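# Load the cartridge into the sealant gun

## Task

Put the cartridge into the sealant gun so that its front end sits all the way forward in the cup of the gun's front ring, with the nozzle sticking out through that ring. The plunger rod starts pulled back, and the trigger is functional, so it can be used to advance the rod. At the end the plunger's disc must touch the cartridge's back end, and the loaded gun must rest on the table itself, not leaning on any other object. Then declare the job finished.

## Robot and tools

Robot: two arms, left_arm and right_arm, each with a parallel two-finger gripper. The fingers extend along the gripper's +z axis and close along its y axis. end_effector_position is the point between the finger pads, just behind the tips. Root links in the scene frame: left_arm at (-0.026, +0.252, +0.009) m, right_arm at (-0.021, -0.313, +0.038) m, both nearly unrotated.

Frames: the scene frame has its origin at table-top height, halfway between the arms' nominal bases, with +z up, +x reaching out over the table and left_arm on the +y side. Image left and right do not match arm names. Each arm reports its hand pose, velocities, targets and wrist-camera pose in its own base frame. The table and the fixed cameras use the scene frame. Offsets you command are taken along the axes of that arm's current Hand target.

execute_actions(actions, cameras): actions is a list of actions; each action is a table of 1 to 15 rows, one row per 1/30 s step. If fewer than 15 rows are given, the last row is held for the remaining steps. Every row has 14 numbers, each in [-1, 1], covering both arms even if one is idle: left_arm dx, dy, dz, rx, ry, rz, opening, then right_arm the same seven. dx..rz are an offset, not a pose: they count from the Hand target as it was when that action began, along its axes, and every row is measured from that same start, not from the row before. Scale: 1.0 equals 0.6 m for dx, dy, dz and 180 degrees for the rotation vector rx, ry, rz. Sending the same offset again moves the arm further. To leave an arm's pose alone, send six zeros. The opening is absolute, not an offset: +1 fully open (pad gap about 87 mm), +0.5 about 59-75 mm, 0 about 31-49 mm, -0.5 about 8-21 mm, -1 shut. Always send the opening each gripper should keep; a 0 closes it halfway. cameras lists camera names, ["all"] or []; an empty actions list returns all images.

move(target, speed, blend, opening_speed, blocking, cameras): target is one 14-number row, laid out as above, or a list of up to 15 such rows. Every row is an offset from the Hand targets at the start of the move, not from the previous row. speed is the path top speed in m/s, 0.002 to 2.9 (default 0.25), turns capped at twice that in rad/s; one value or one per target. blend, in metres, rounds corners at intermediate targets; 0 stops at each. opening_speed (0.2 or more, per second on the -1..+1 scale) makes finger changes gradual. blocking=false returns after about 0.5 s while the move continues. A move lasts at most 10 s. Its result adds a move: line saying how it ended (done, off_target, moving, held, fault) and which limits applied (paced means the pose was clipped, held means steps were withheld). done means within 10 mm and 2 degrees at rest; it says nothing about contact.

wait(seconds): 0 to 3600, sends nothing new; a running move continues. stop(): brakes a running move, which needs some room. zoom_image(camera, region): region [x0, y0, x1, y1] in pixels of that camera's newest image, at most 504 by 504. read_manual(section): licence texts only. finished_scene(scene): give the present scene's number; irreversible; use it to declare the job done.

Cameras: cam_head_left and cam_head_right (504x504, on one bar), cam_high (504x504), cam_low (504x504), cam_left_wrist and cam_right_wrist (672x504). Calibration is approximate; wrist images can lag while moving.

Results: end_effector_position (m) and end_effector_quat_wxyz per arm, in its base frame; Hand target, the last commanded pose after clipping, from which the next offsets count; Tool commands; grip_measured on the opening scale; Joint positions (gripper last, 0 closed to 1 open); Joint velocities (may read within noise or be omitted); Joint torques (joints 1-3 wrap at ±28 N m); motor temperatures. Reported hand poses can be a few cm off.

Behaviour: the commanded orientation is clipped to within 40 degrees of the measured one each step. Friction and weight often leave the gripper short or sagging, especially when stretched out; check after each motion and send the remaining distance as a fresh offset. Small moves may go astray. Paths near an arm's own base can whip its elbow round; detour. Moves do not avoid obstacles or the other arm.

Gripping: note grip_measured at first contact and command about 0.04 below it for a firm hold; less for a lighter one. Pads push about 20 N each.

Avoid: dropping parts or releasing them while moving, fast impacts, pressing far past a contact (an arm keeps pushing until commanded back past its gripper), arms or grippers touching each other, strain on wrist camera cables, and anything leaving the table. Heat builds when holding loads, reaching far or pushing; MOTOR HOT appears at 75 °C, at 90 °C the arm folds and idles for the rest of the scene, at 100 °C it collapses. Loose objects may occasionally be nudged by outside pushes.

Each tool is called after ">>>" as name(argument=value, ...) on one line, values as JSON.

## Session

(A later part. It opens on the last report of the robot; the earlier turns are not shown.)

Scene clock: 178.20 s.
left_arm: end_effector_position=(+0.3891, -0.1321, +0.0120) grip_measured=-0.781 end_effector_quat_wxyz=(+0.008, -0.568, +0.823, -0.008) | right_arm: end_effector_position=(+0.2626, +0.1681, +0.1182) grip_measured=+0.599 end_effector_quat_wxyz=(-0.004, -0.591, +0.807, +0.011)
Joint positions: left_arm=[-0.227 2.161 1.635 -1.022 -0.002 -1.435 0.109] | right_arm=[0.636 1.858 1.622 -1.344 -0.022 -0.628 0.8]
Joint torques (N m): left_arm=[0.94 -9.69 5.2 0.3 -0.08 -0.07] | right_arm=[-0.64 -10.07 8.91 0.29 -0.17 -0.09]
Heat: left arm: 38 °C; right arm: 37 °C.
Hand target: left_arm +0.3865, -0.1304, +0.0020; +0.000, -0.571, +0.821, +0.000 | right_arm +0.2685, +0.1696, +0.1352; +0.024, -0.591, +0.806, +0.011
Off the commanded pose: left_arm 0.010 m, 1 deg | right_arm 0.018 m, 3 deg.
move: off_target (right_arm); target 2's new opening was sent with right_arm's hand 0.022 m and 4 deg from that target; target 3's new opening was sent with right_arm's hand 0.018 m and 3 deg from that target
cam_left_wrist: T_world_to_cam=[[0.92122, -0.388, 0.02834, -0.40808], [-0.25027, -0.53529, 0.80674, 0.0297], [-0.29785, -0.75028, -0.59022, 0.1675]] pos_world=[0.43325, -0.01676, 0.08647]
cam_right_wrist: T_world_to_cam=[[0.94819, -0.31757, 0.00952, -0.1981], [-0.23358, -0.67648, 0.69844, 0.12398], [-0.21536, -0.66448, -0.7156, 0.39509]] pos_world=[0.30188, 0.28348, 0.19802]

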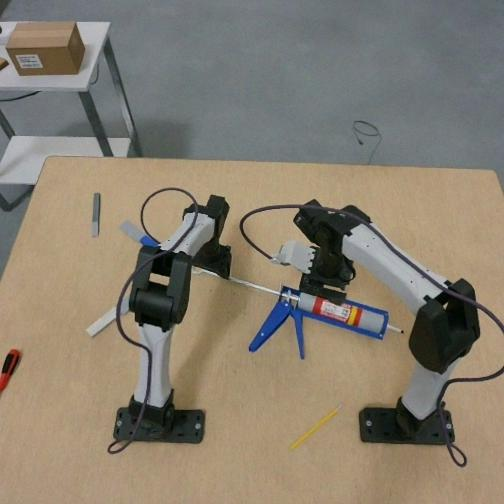

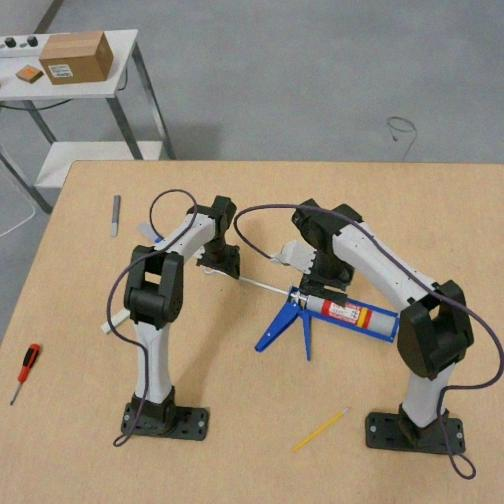

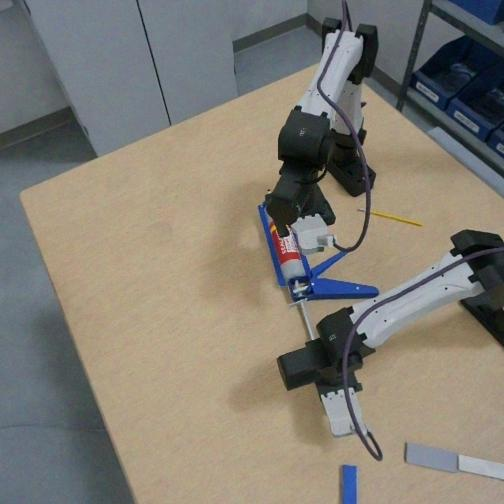

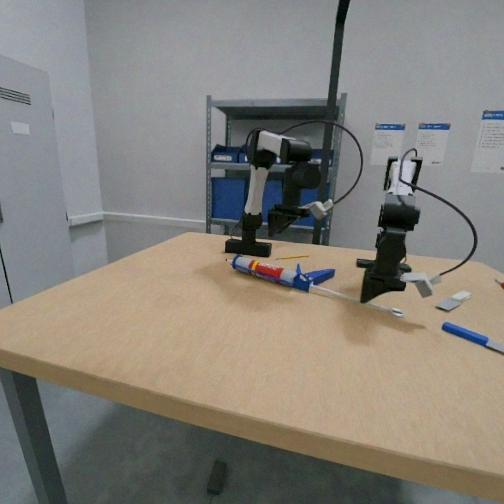

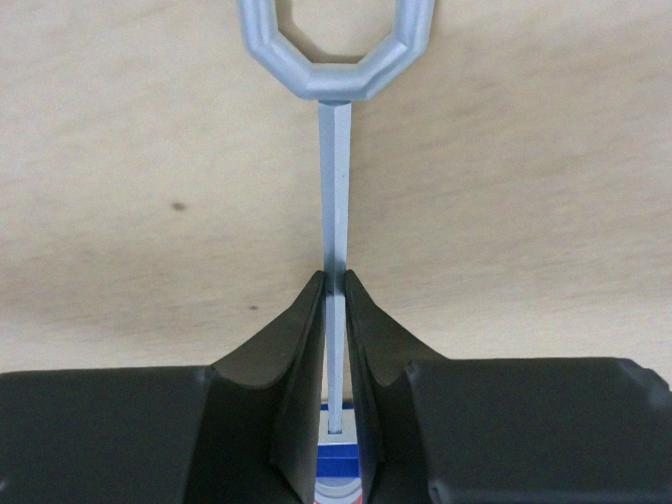

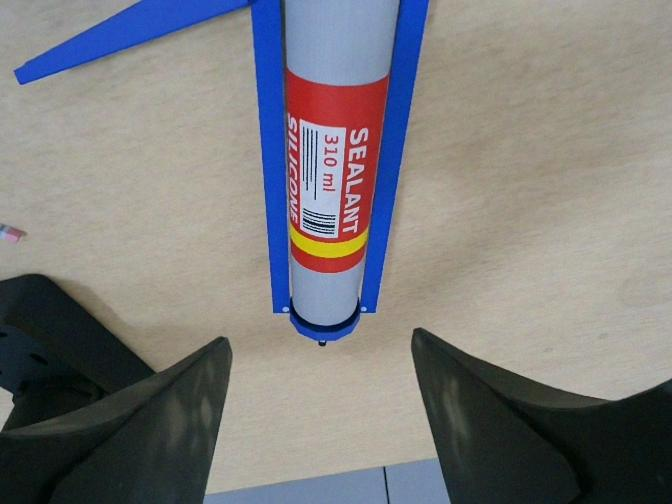

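>>> move(target=[[0,0,0,0,0,0,-0.3,0,0,0,0,0,0,0.6],[0,0,-0.2,0,0,0,-0.3,0.15,0,0,0,0,0,0.0]], speed=0.15, cameras=["all"])

>>> zoom_image(camera="cam_head_left", region=[230, 260, 410, 380])

>>> zoom_image(camera="cam_head_right", region=[230, 260, 410, 380])

>>> zoom_image(camera="cam_high", region=[240, 180, 400, 330])

Scene clock: 181.90 s.
left_arm: end_effector_position=(+0.3831, -0.1307, +0.1073) grip_measured=-0.300 end_effector_quat_wxyz=(-0.010, -0.568, +0.823, +0.013) | right_arm: end_effector_position=(+0.2405, +0.0839, +0.1252) grip_measured=+0.001 end_effector_quat_wxyz=(+0.005, -0.590, +0.807, +0.010)
Joint positions: left_arm=[-0.227 2.153 2.003 -1.453 -0.002 -1.435 0.35] | right_arm=[0.44 1.601 1.353 -1.317 -0.022 -0.821 0.5]
Joint torques (N m): left_arm=[1.01 -13.55 8.68 0.01 -0.07 -0.07] | right_arm=[-0.65 -8.01 5.42 0.53 -0.28 -0.11]
Heat: left arm: 38 °C; right arm: 37 °C.
Hand target: left_arm +0.3866, -0.1304, +0.1221; +0.000, -0.571, +0.821, +0.000 | right_arm +0.2414, +0.0839, +0.1305; +0.024, -0.591, +0.806, +0.011
Off the commanded pose: left_arm 0.015 m, 2 deg | right_arm 0.005 m, 2 deg.
move: off_target (left_arm)
cam_left_wrist: T_world_to_cam=[[0.92129, -0.38803, -0.0258, -0.39894], [-0.20692, -0.54529, 0.81231, -0.06643], [-0.32927, -0.74303, -0.58266, 0.23521]] pos_world=[0.43124, -0.01625, 0.18071]
cam_right_wrist: T_world_to_cam=[[0.94732, -0.31957, 0.02146, -0.20518], [-0.24591, -0.68277, 0.688, 0.06171], [-0.20522, -0.65704, -0.72539, 0.33749]] pos_world=[0.27881, 0.19831, 0.20675]

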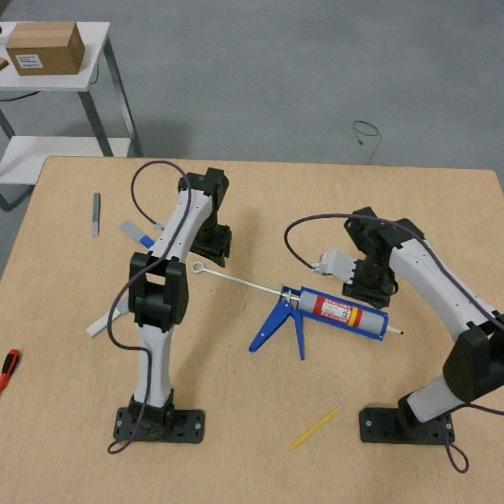

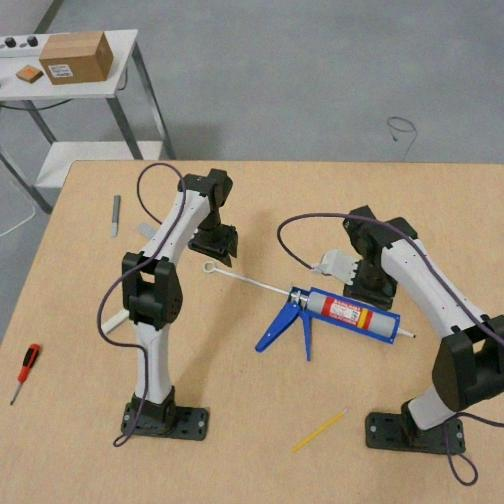

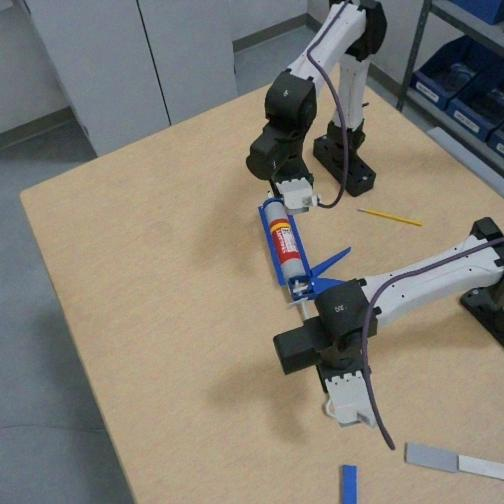

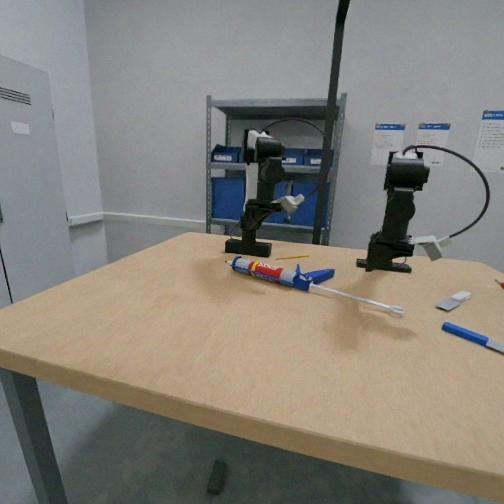

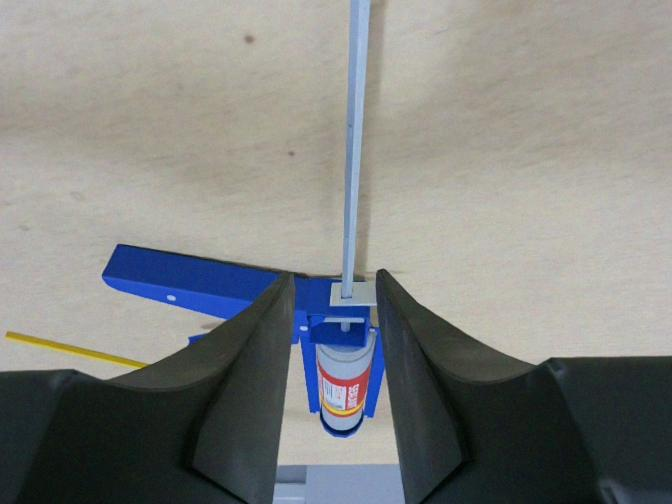

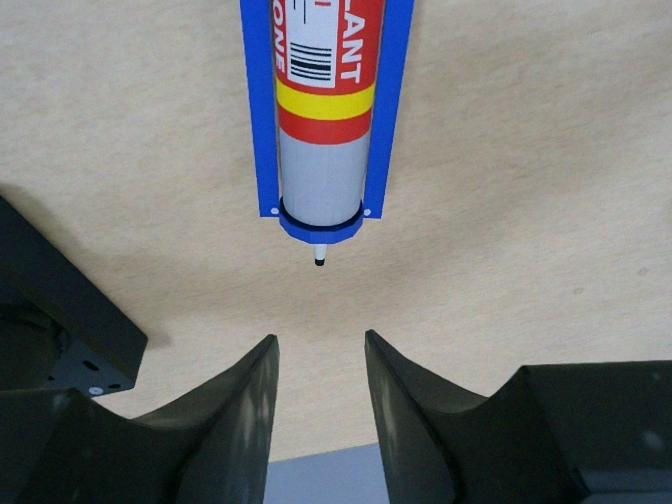

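Scaled by 2.800 from the camera's image (finer frame: 720x720).

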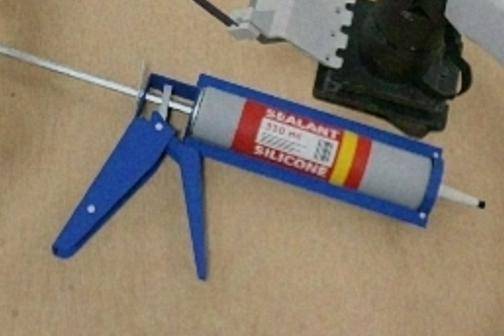

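Scaled by 2.800 from the camera's image (finer frame: 720x720).

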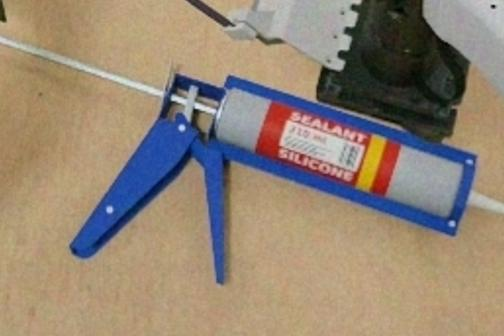

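Scaled by 3.150 from the camera's image (finer frame: 720x720).

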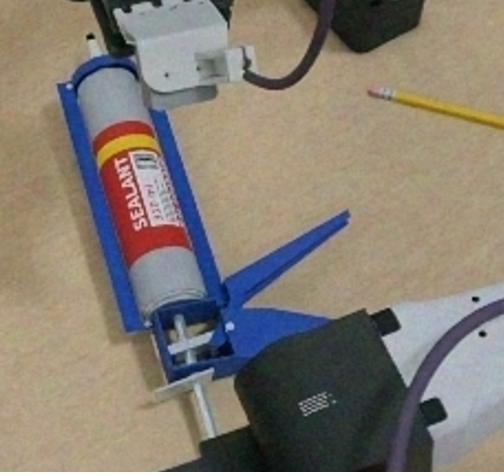

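>>> move(target=[[0,0,0,0.219,0.0478,0.1314,-1,0,0,0,0,0,0,-1],[0.1223,0.1857,0,0.219,0.0478,0.1314,-1,0,0,0,0,0,0,-1]], speed=0.2, blend=0.03, cameras=["cam_head_left","cam_left_wrist","cam_high"])

Scene clock: 189.00 s.
left_arm: end_effector_position=(+0.2604, -0.1612, +0.1220) grip_measured=-1.000 end_effector_quat_wxyz=(+0.129, -0.356, +0.869, -0.319) | right_arm: end_effector_position=(+0.2406, +0.0839, +0.1252) grip_measured=-0.999 end_effector_quat_wxyz=(+0.005, -0.590, +0.807, +0.010)
Joint positions: left_arm=[-0.237 1.205 0.789 -0.533 0.351 -1.128 0] | right_arm=[0.44 1.601 1.353 -1.317 -0.022 -0.821 0]
Joint torques (N m): left_arm=[0.05 -6.12 6.19 1.12 -0.05 -0.08] | right_arm=[-0.61 -8.02 5.44 0.53 -0.28 -0.11]
Heat: left arm: 39 °C; right arm: 37 °C.
Hand target: left_arm +0.2566, -0.1605, +0.1220; +0.131, -0.359, +0.868, -0.316 | right_arm +0.2415, +0.0840, +0.1305; +0.025, -0.591, +0.806, +0.011
Off the commanded pose: left_arm 0.004 m, 1 deg | right_arm 0.005 m, 2 deg.
move: done; blend cut to 0 m at target 1
cam_left_wrist: T_world_to_cam=[[0.50798, -0.56433, 0.65076, -0.30057], [-0.79702, -0.0214, 0.60358, 0.14317], [-0.32669, -0.82527, -0.46065, 0.15188]] pos_world=[0.31641, -0.04122, 0.17915]
Images, in order (width x height): cam_head_left 504x504, cam_high 504x504, cam_left_wrist 672x504.

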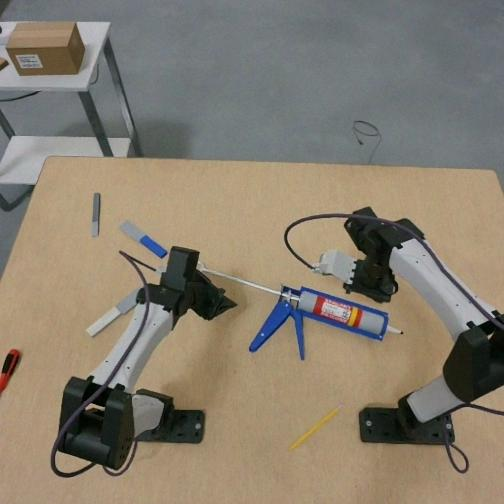

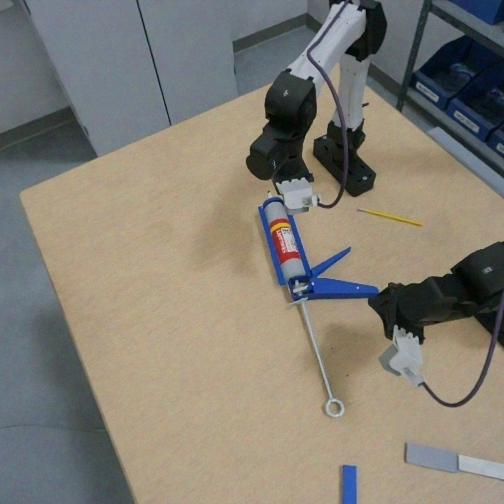

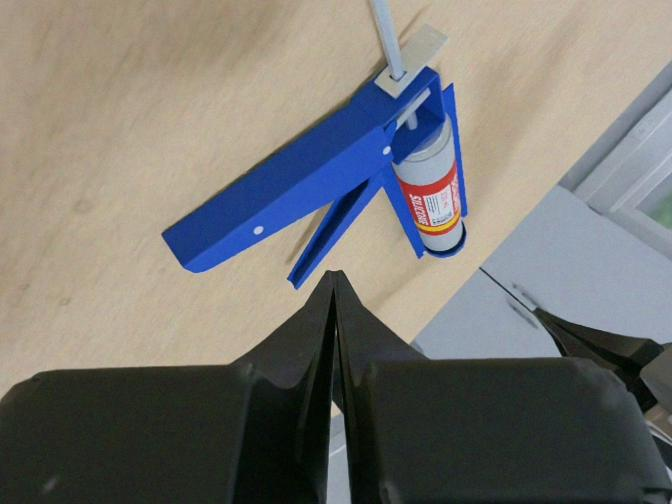

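>>> move(target=[-0.0027,0.1372,0.1437,0,0,0,-1,0,0,0,0,0,0,-1], speed=0.15, cameras=["cam_head_left","cam_left_wrist","cam_high"])

>>> zoom_image(camera="cam_head_left", region=[180, 240, 340, 380])

Scene clock: 192.67 s.
left_arm: end_effector_position=(+0.2531, -0.1548, +0.0067) grip_measured=-1.000 end_effector_quat_wxyz=(+0.133, -0.357, +0.869, -0.316) | right_arm: end_effector_position=(+0.2406, +0.0839, +0.1252) grip_measured=-0.999 end_effector_quat_wxyz=(+0.005, -0.590, +0.807, +0.010)
Joint positions: left_arm=[-0.222 1.424 0.427 0.045 0.351 -1.113 0] | right_arm=[0.44 1.601 1.353 -1.317 -0.022 -0.821 0]
Joint torques (N m): left_arm=[1.05 -3.51 4.72 1.35 0.12 0.01] | right_arm=[-0.64 -8.01 5.44 0.53 -0.27 -0.12]
Heat: left arm: 38 °C; right arm: 37 °C.
Hand target: left_arm +0.2524, -0.1539, +0.0030; +0.131, -0.359, +0.868, -0.316 | right_arm +0.2415, +0.0840, +0.1305; +0.025, -0.591, +0.806, +0.011
Off the commanded pose: left_arm 0.004 m, 0 deg | right_arm 0.005 m, 2 deg.
move: done
cam_left_wrist: T_world_to_cam=[[0.50762, -0.5672, 0.64854, -0.2186], [-0.79947, -0.02948, 0.59998, 0.2065], [-0.32119, -0.82305, -0.46843, 0.10071]] pos_world=[0.3084, -0.03501, 0.06505]
Images, in order (width x height): cam_head_left 504x504, cam_high 504x504, cam_left_wrist 672x504.

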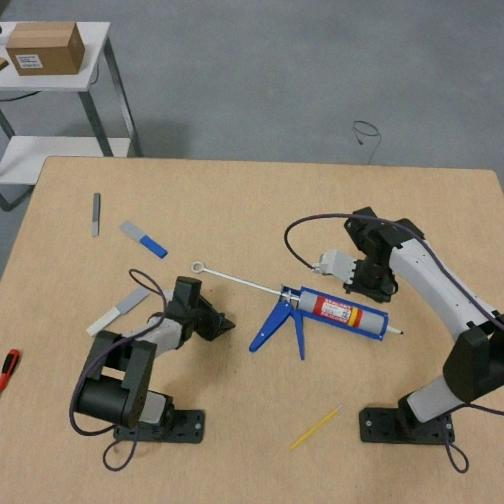

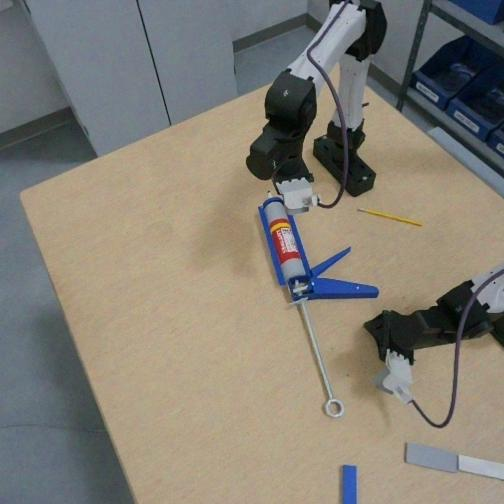

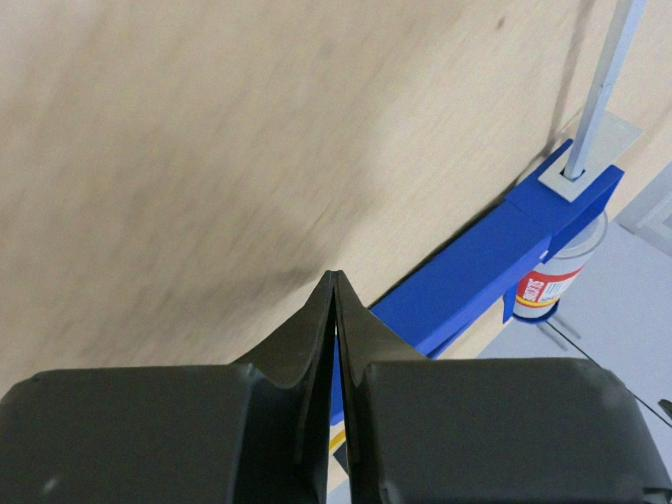

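Scaled by 3.150 from the camera's image (finer frame: 720x720).

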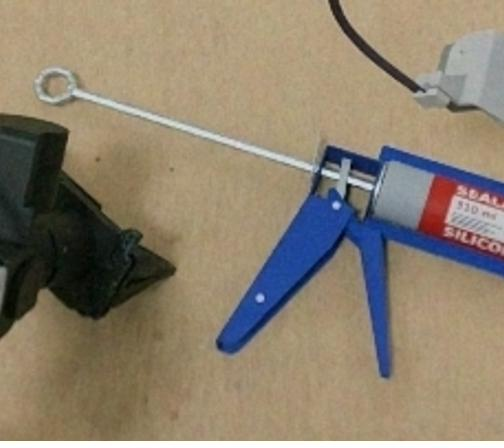

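>>> move(target=[0.0661,-0.0066,0.0055,0,0,0,-1,0,0,0,0,0,0,-1], speed=0.1, cameras=["cam_head_left","cam_left_wrist"])

>>> zoom_image(camera="cam_head_left", region=[180, 240, 340, 380])

Scene clock: 194.93 s.
left_arm: end_effector_position=(+0.2265, -0.1876, +0.0023) grip_measured=-1.000 end_effector_quat_wxyz=(+0.118, -0.356, +0.871, -0.318) | right_arm: end_effector_position=(+0.2406, +0.0839, +0.1252) grip_measured=-0.999 end_effector_quat_wxyz=(+0.005, -0.590, +0.807, +0.010)
Joint positions: left_arm=[-0.399 1.389 0.368 0.096 0.268 -1.266 0] | right_arm=[0.44 1.601 1.353 -1.317 -0.022 -0.821 0]
Joint torques (N m): left_arm=[0.09 -6.01 4.49 1.31 -0.23 -0.03] | right_arm=[-0.62 -8.02 5.45 0.54 -0.28 -0.11]
Heat: left arm: 38 °C; right arm: 37 °C.
Hand target: left_arm +0.2280, -0.1857, +0.0031; +0.131, -0.359, +0.868, -0.316 | right_arm +0.2415, +0.0840, +0.1305; +0.025, -0.591, +0.806, +0.011
Off the commanded pose: left_arm 0.003 m, 2 deg | right_arm 0.005 m, 2 deg.
move: done
cam_left_wrist: T_world_to_cam=[[0.51706, -0.56491, 0.64307, -0.22259], [-0.78473, -0.01281, 0.61971, 0.18668], [-0.34184, -0.82505, -0.44992, 0.06731]] pos_world=[0.2846, -0.06782, 0.05774]

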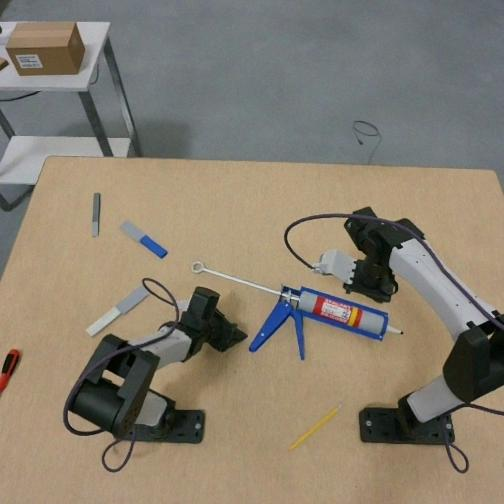

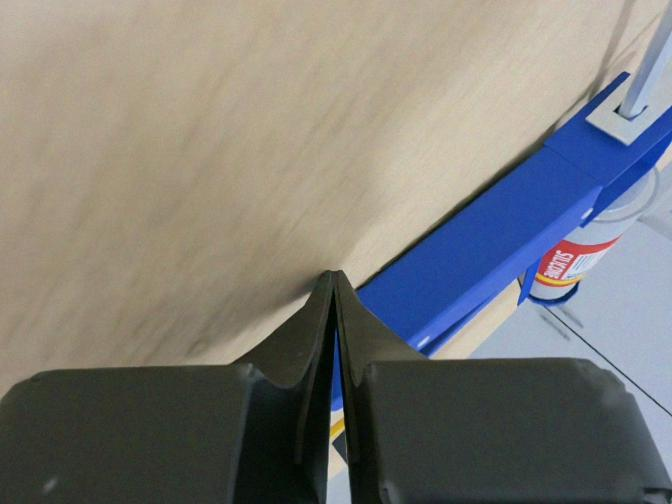

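Scaled by 3.150 from the camera's image (finer frame: 720x720).

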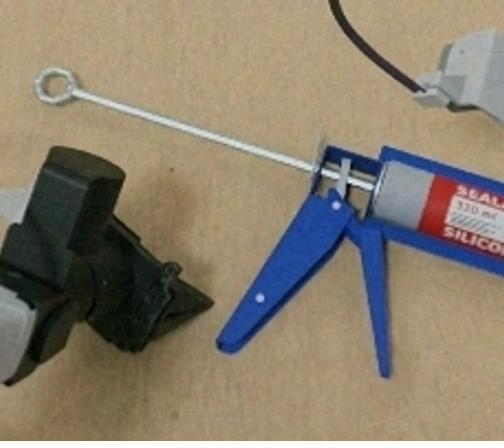

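>>> move(target=[0,0,0,0,0,0,-1,-0.171,0.1612,0.058,0.0304,-0.2031,0.088,-1], speed=0.2, cameras=["cam_head_left","cam_right_wrist","cam_high"])

Scene clock: 200.07 s.
left_arm: end_effector_position=(+0.2267, -0.1876, +0.0023) grip_measured=-1.000 end_effector_quat_wxyz=(+0.118, -0.357, +0.870, -0.318) | right_arm: end_effector_position=(+0.1787, +0.2102, +0.0959) grip_measured=-0.999 end_effector_quat_wxyz=(+0.285, -0.446, +0.833, +0.160)
Joint positions: left_arm=[-0.399 1.389 0.368 0.096 0.267 -1.267 0] | right_arm=[0.812 1.125 0.751 -0.54 -0.117 -0.132 0]
Joint torques (N m): left_arm=[0.1 -6 4.49 1.31 -0.21 -0.06] | right_arm=[0.51 -4.12 6.31 1.89 -0.07 0.1]
Heat: left arm: 37 °C; right arm: 36 °C.
Hand target: left_arm +0.2281, -0.1857, +0.0031; +0.131, -0.359, +0.868, -0.316 | right_arm +0.1810, +0.2124, +0.1001; +0.301, -0.441, +0.830, +0.161
Off the commanded pose: left_arm 0.002 m, 2 deg | right_arm 0.005 m, 2 deg.
move: done
cam_right_wrist: T_world_to_cam=[[0.81673, -0.57701, 0.00417, -0.02642], [-0.5737, -0.81123, 0.11303, 0.29352], [-0.06183, -0.09471, -0.99358, 0.26849]] pos_world=[0.20657, 0.24829, 0.23371]
Images, in order (width x height): cam_head_left 504x504, cam_high 504x504, cam_right_wrist 672x504.

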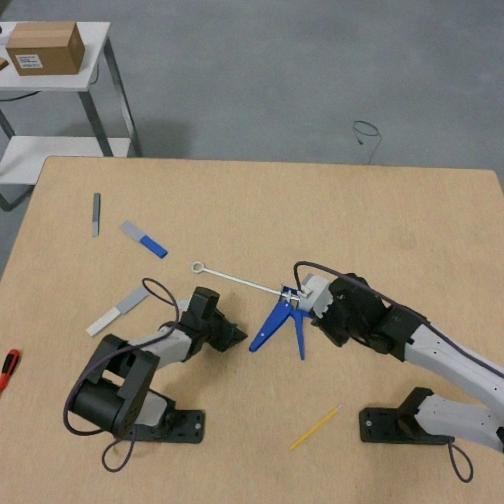

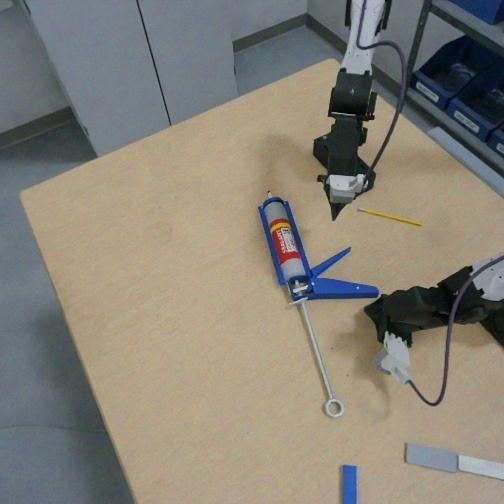

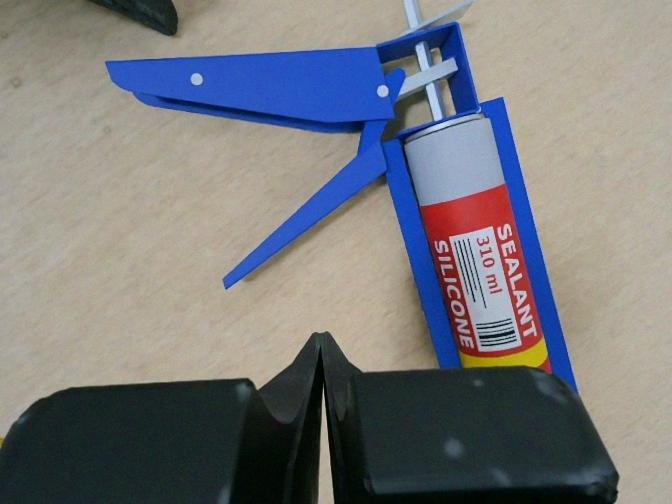

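>>> move(target=[0,0,0,0,0,0,-1,0.1493,0.008,0.1467,0,0,0,-1], speed=0.15, cameras=["cam_head_left","cam_right_wrist","cam_low"])

>>> zoom_image(camera="cam_head_left", region=[180, 240, 400, 400])

Scene clock: 203.60 s.
left_arm: end_effector_position=(+0.2267, -0.1876, +0.0023) grip_measured=-1.000 end_effector_quat_wxyz=(+0.118, -0.357, +0.870, -0.318) | right_arm: end_effector_position=(+0.1691, +0.2039, -0.0232) grip_measured=-0.999 end_effector_quat_wxyz=(+0.296, -0.445, +0.829, +0.162)
Joint positions: left_arm=[-0.399 1.389 0.368 0.096 0.267 -1.267 0] | right_arm=[0.827 1.328 0.329 0.11 -0.106 -0.12 0]
Joint torques (N m): left_arm=[0.03 -6.02 4.52 1.32 -0.23 -0.06] | right_arm=[0.54 -2 5.12 1.96 -0.05 0.11]
Heat: left arm: 37 °C; right arm: 35 °C.
Hand target: left_arm +0.2281, -0.1857, +0.0031; +0.131, -0.359, +0.868, -0.316 | right_arm +0.1701, +0.2050, -0.0248; +0.301, -0.441, +0.830, +0.161
Off the commanded pose: left_arm 0.002 m, 2 deg | right_arm 0.002 m, 1 deg.
move: done
cam_right_wrist: T_world_to_cam=[[0.81591, -0.5781, 0.00908, -0.02125], [-0.57644, -0.81215, 0.09017, 0.29649], [-0.04476, -0.07881, -0.99589, 0.1427]] pos_world=[0.19463, 0.23975, 0.11557]
Images, in order (width x height): cam_head_left 504x504, cam_low 504x504, cam_right_wrist 672x504.

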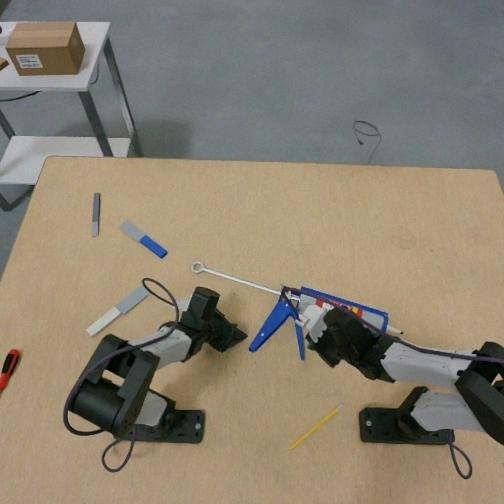

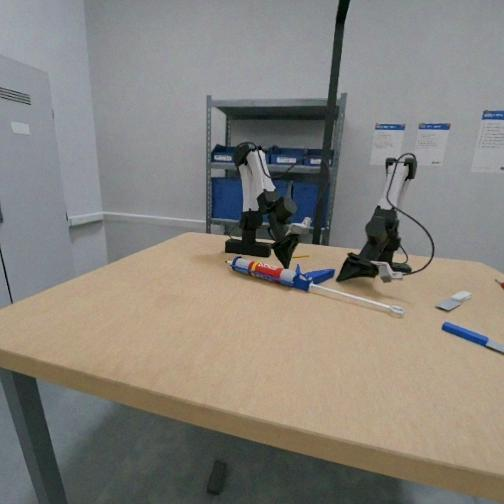

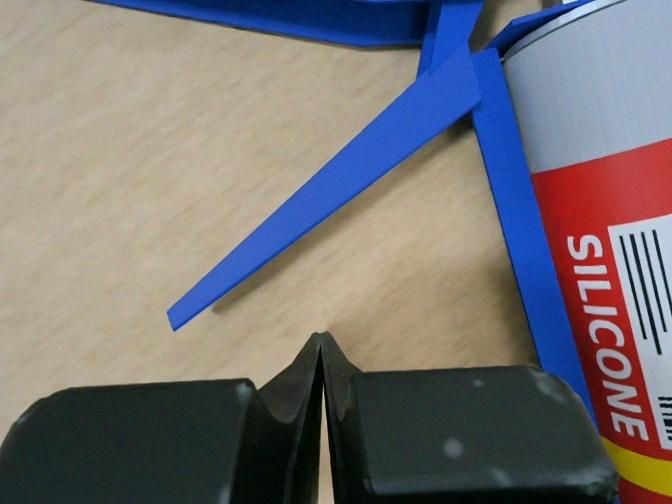

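Scaled by 2.291 from the camera's image (finer frame: 720x720).

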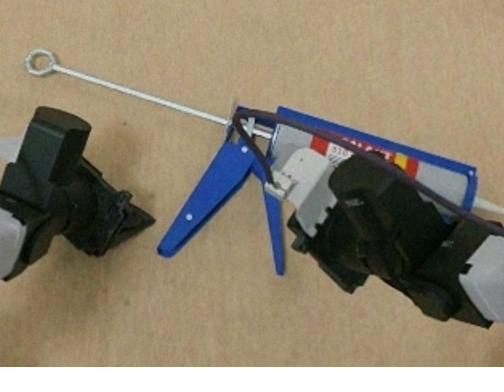

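>>> move(target=[0.0496,-0.005,0.0042,0,0,0,-1,-0.0318,0.028,0.0267,0,0,0,-1], speed=0.06, cameras=["cam_head_left","cam_right_wrist","cam_left_wrist","cam_high"])

>>> zoom_image(camera="cam_head_left", region=[180, 240, 400, 400])

Scene clock: 206.90 s.
left_arm: end_effector_position=(+0.2102, -0.2106, +0.0025) grip_measured=-1.000 end_effector_quat_wxyz=(+0.122, -0.358, +0.870, -0.316) | right_arm: end_effector_position=(+0.1630, +0.2254, -0.0297) grip_measured=-0.999 end_effector_quat_wxyz=(+0.288, -0.447, +0.832, +0.158)
Joint positions: left_arm=[-0.552 1.362 0.345 0.121 0.164 -1.39 0] | right_arm=[0.924 1.428 0.377 0.149 -0.044 -0.046 0]
Joint torques (N m): left_arm=[-0.13 -5.75 4.48 1.32 -0.24 -0.06] | right_arm=[0.53 -2.06 7.77 1.87 -0.04 0.13]
Heat: left arm: 37 °C; right arm: 34 °C.
Hand target: left_arm +0.2098, -0.2094, +0.0031; +0.131, -0.359, +0.868, -0.316 | right_arm +0.1701, +0.2351, -0.0249; +0.301, -0.441, +0.830, +0.161
Off the commanded pose: left_arm 0.001 m, 1 deg | right_arm 0.013 m, 2 deg.
move: off_target (right_arm)
cam_left_wrist: T_world_to_cam=[[0.51694, -0.56569, 0.64247, -0.22731], [-0.78803, -0.02134, 0.61527, 0.17235], [-0.33434, -0.82434, -0.45681, 0.04148]] pos_world=[0.2672, -0.09071, 0.05895]
cam_right_wrist: T_world_to_cam=[[0.81628, -0.57758, 0.00941, -0.004], [-0.57498, -0.81082, 0.10938, 0.3111], [-0.05554, -0.0947, -0.99396, 0.14315]] pos_world=[0.19009, 0.2635, 0.10829]
Images, in order (width x height): cam_head_left 504x504, cam_high 504x504, cam_left_wrist 672x504, cam_right_wrist 672x504.

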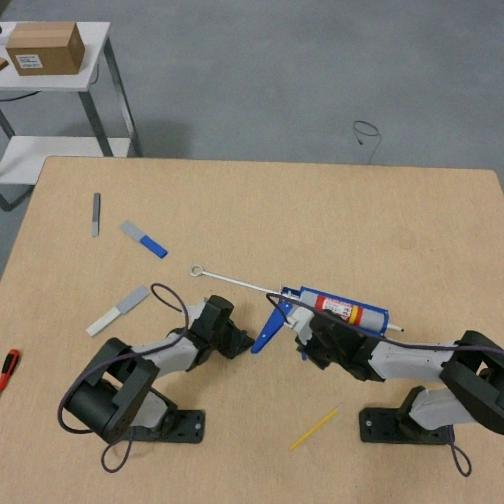

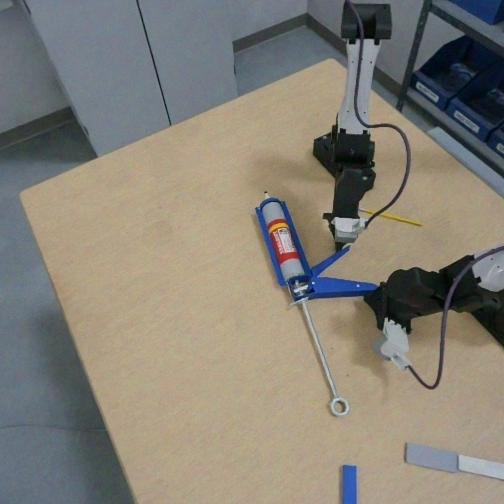

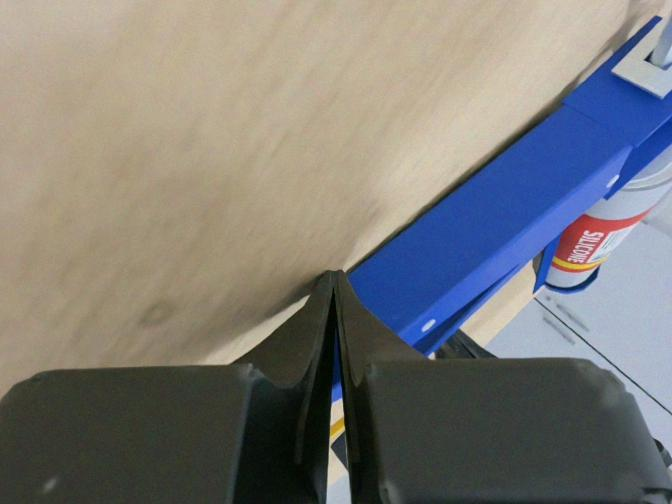

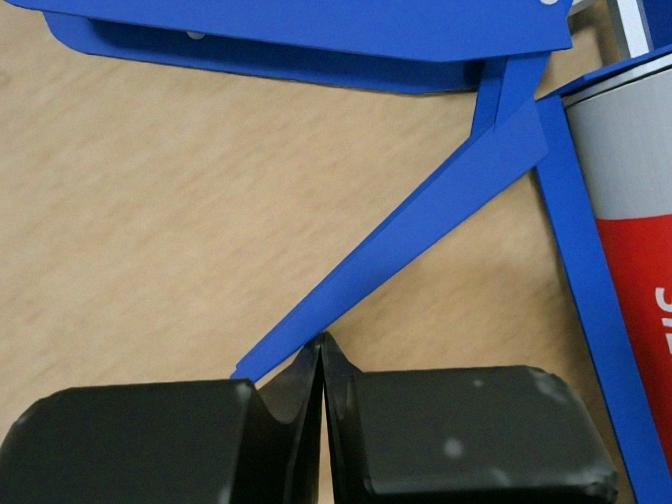

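Scaled by 2.291 from the camera's image (finer frame: 720x720).

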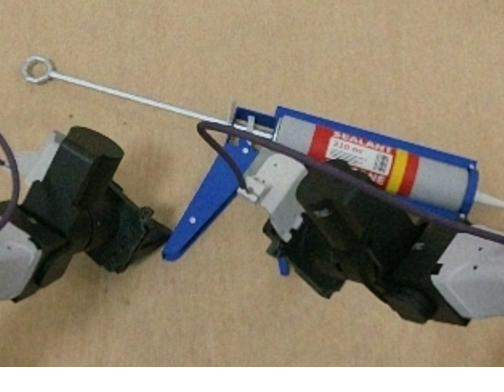

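>>> move(target=[0.0165,-0.0017,0.0014,0,0,0,-1,-0.0265,0.0233,0.0222,0,0,0,-1], speed=0.05, cameras=["cam_head_left","cam_right_wrist","cam_left_wrist","cam_high"])

>>> zoom_image(camera="cam_head_left", region=[180, 240, 400, 400])

Scene clock: 208.43 s.
left_arm: end_effector_position=(+0.2098, -0.2134, +0.0027) grip_measured=-1.000 end_effector_quat_wxyz=(+0.137, -0.365, +0.867, -0.310) | right_arm: end_effector_position=(+0.1647, +0.2432, -0.0301) grip_measured=-1.000 end_effector_quat_wxyz=(+0.287, -0.447, +0.835, +0.145)
Joint positions: left_arm=[-0.597 1.349 0.341 0.123 0.101 -1.429 0] | right_arm=[0.986 1.502 0.447 0.139 0.016 -0.004 0]
Joint torques (N m): left_arm=[-0.99 -4.88 4.6 1.39 0.07 -0.09] | right_arm=[0.79 -1.92 8.06 2.06 -0.2 0.18]
Heat: left arm: 36 °C; right arm: 34 °C.
Hand target: left_arm +0.2037, -0.2174, +0.0031; +0.131, -0.359, +0.868, -0.316 | right_arm +0.1701, +0.2600, -0.0250; +0.301, -0.441, +0.830, +0.161
Off the commanded pose: left_arm 0.007 m, 1 deg | right_arm 0.019 m, 3 deg.
move: off_target (right_arm)
cam_left_wrist: T_world_to_cam=[[0.51966, -0.56433, 0.64147, -0.22922], [-0.798, -0.05239, 0.60038, 0.16738], [-0.30521, -0.82388, -0.47756, 0.03312]] pos_world=[0.26279, -0.0933, 0.06236]
cam_right_wrist: T_world_to_cam=[[0.81105, -0.58415, 0.03096, 0.008], [-0.58306, -0.80299, 0.1235, 0.32634], [-0.04728, -0.11821, -0.99186, 0.14894]] pos_world=[0.19083, 0.28433, 0.10717]
Images, in order (width x height): cam_head_left 504x504, cam_high 504x504, cam_left_wrist 672x504, cam_right_wrist 672x504.

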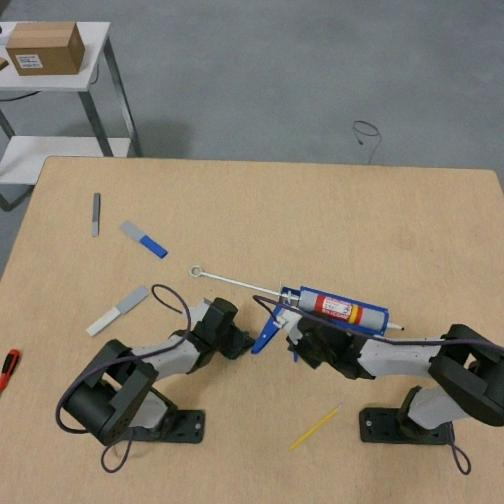

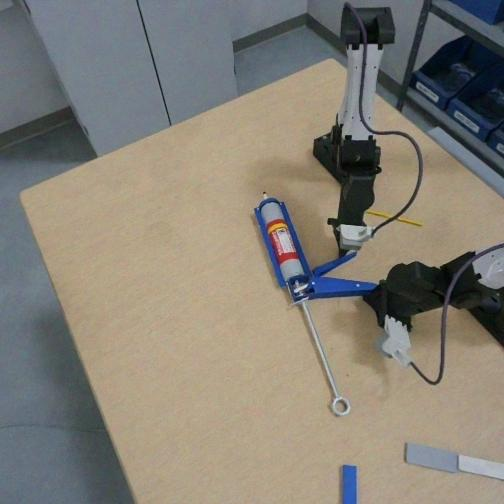

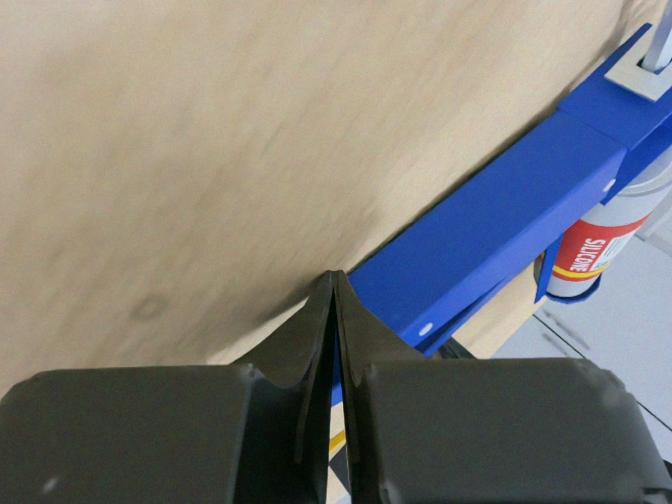

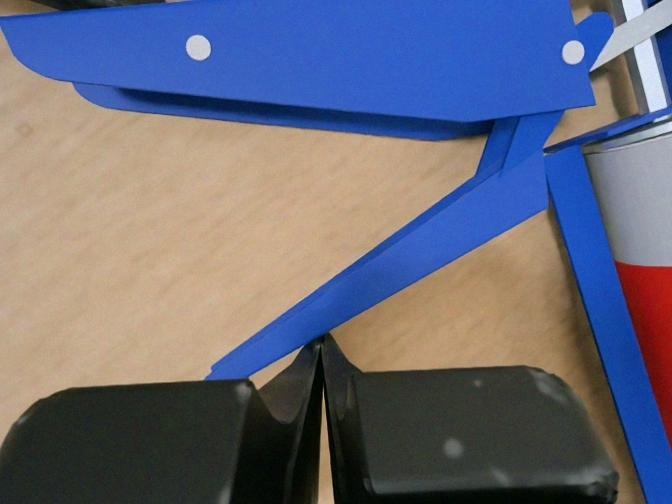

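Scaled by 2.291 from the camera's image (finer frame: 720x720).

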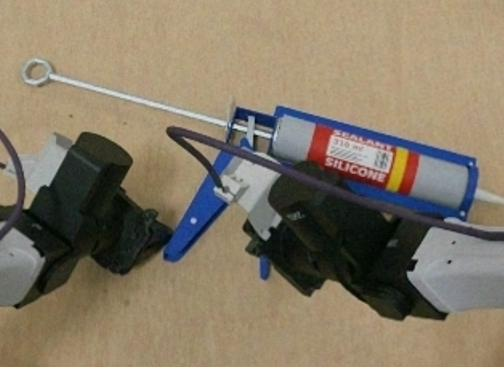

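>>> move(target=[0.01,-0.001,0.0008,0,0,0,-1,-0.0265,0.0233,0.0222,0,0,0,-1], speed=0.05, cameras=["cam_head_left","cam_right_wrist","cam_left_wrist","cam_high"])

>>> zoom_image(camera="cam_head_left", region=[180, 240, 400, 400])

Scene clock: 210.07 s.
left_arm: end_effector_position=(+0.2104, -0.2152, +0.0026) grip_measured=-1.000 end_effector_quat_wxyz=(+0.147, -0.370, +0.865, -0.306) | right_arm: end_effector_position=(+0.1653, +0.2621, -0.0304) grip_measured=-1.000 end_effector_quat_wxyz=(+0.283, -0.449, +0.837, +0.134)
Joint positions: left_arm=[-0.624 1.347 0.341 0.125 0.059 -1.454 0] | right_arm=[1.039 1.576 0.527 0.113 0.061 0.032 0]
Joint torques (N m): left_arm=[-1.18 -4.64 4.45 1.37 0.28 -0.11] | right_arm=[0.95 -2.28 8.16 2.27 -0.28 0.27]
Heat: left arm: 36 °C; right arm: 34 °C.
Hand target: left_arm +0.1999, -0.2222, +0.0030; +0.131, -0.359, +0.868, -0.316 | right_arm +0.1701, +0.2852, -0.0249; +0.301, -0.441, +0.830, +0.161
Off the commanded pose: left_arm 0.013 m, 3 deg | right_arm 0.024 m, 4 deg.
move: off_target (left_arm, right_arm)
cam_left_wrist: T_world_to_cam=[[0.52268, -0.56191, 0.64114, -0.23062], [-0.80364, -0.07373, 0.59054, 0.16439], [-0.28456, -0.8239, -0.49011, 0.02752]] pos_world=[0.26048, -0.09479, 0.06427]
cam_right_wrist: T_world_to_cam=[[0.80913, -0.58577, 0.0467, 0.01977], [-0.58589, -0.79809, 0.14061, 0.34164], [-0.0451, -0.14114, -0.98896, 0.15666]] pos_world=[0.19123, 0.30636, 0.10597]
Images, in order (width x height): cam_head_left 504x504, cam_high 504x504, cam_left_wrist 672x504, cam_right_wrist 672x504.

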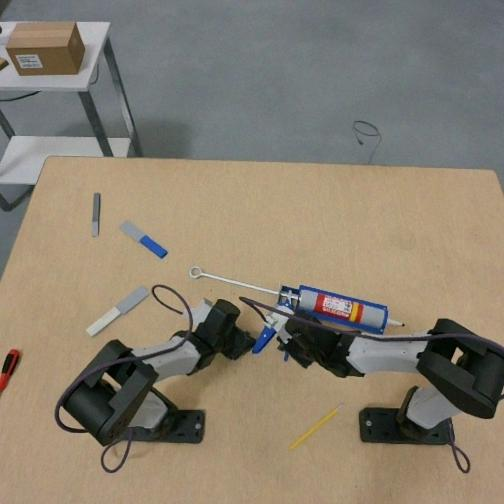

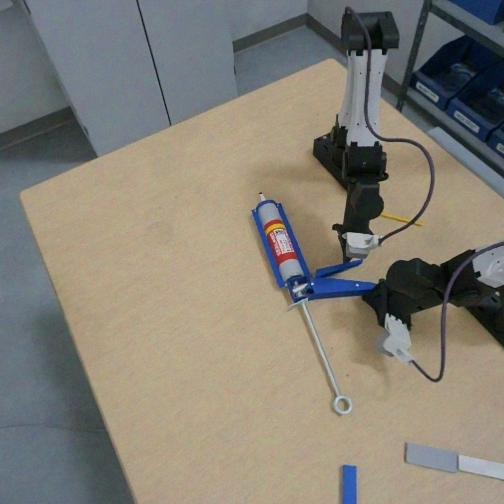

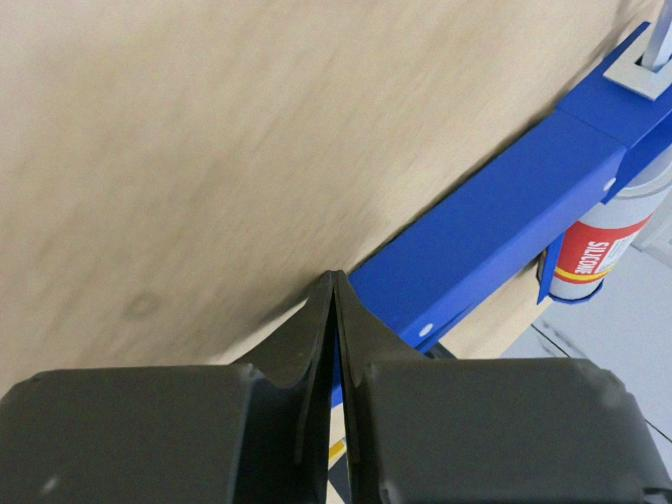

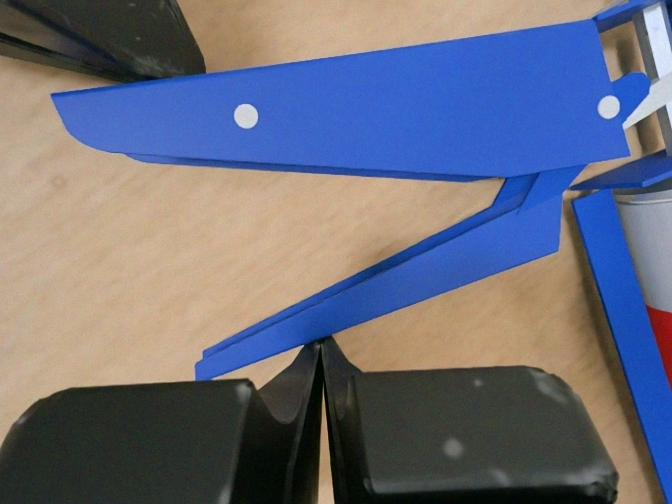

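Scaled by 2.291 from the camera's image (finer frame: 720x720).

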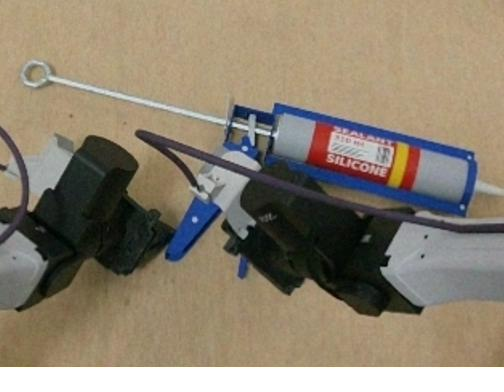

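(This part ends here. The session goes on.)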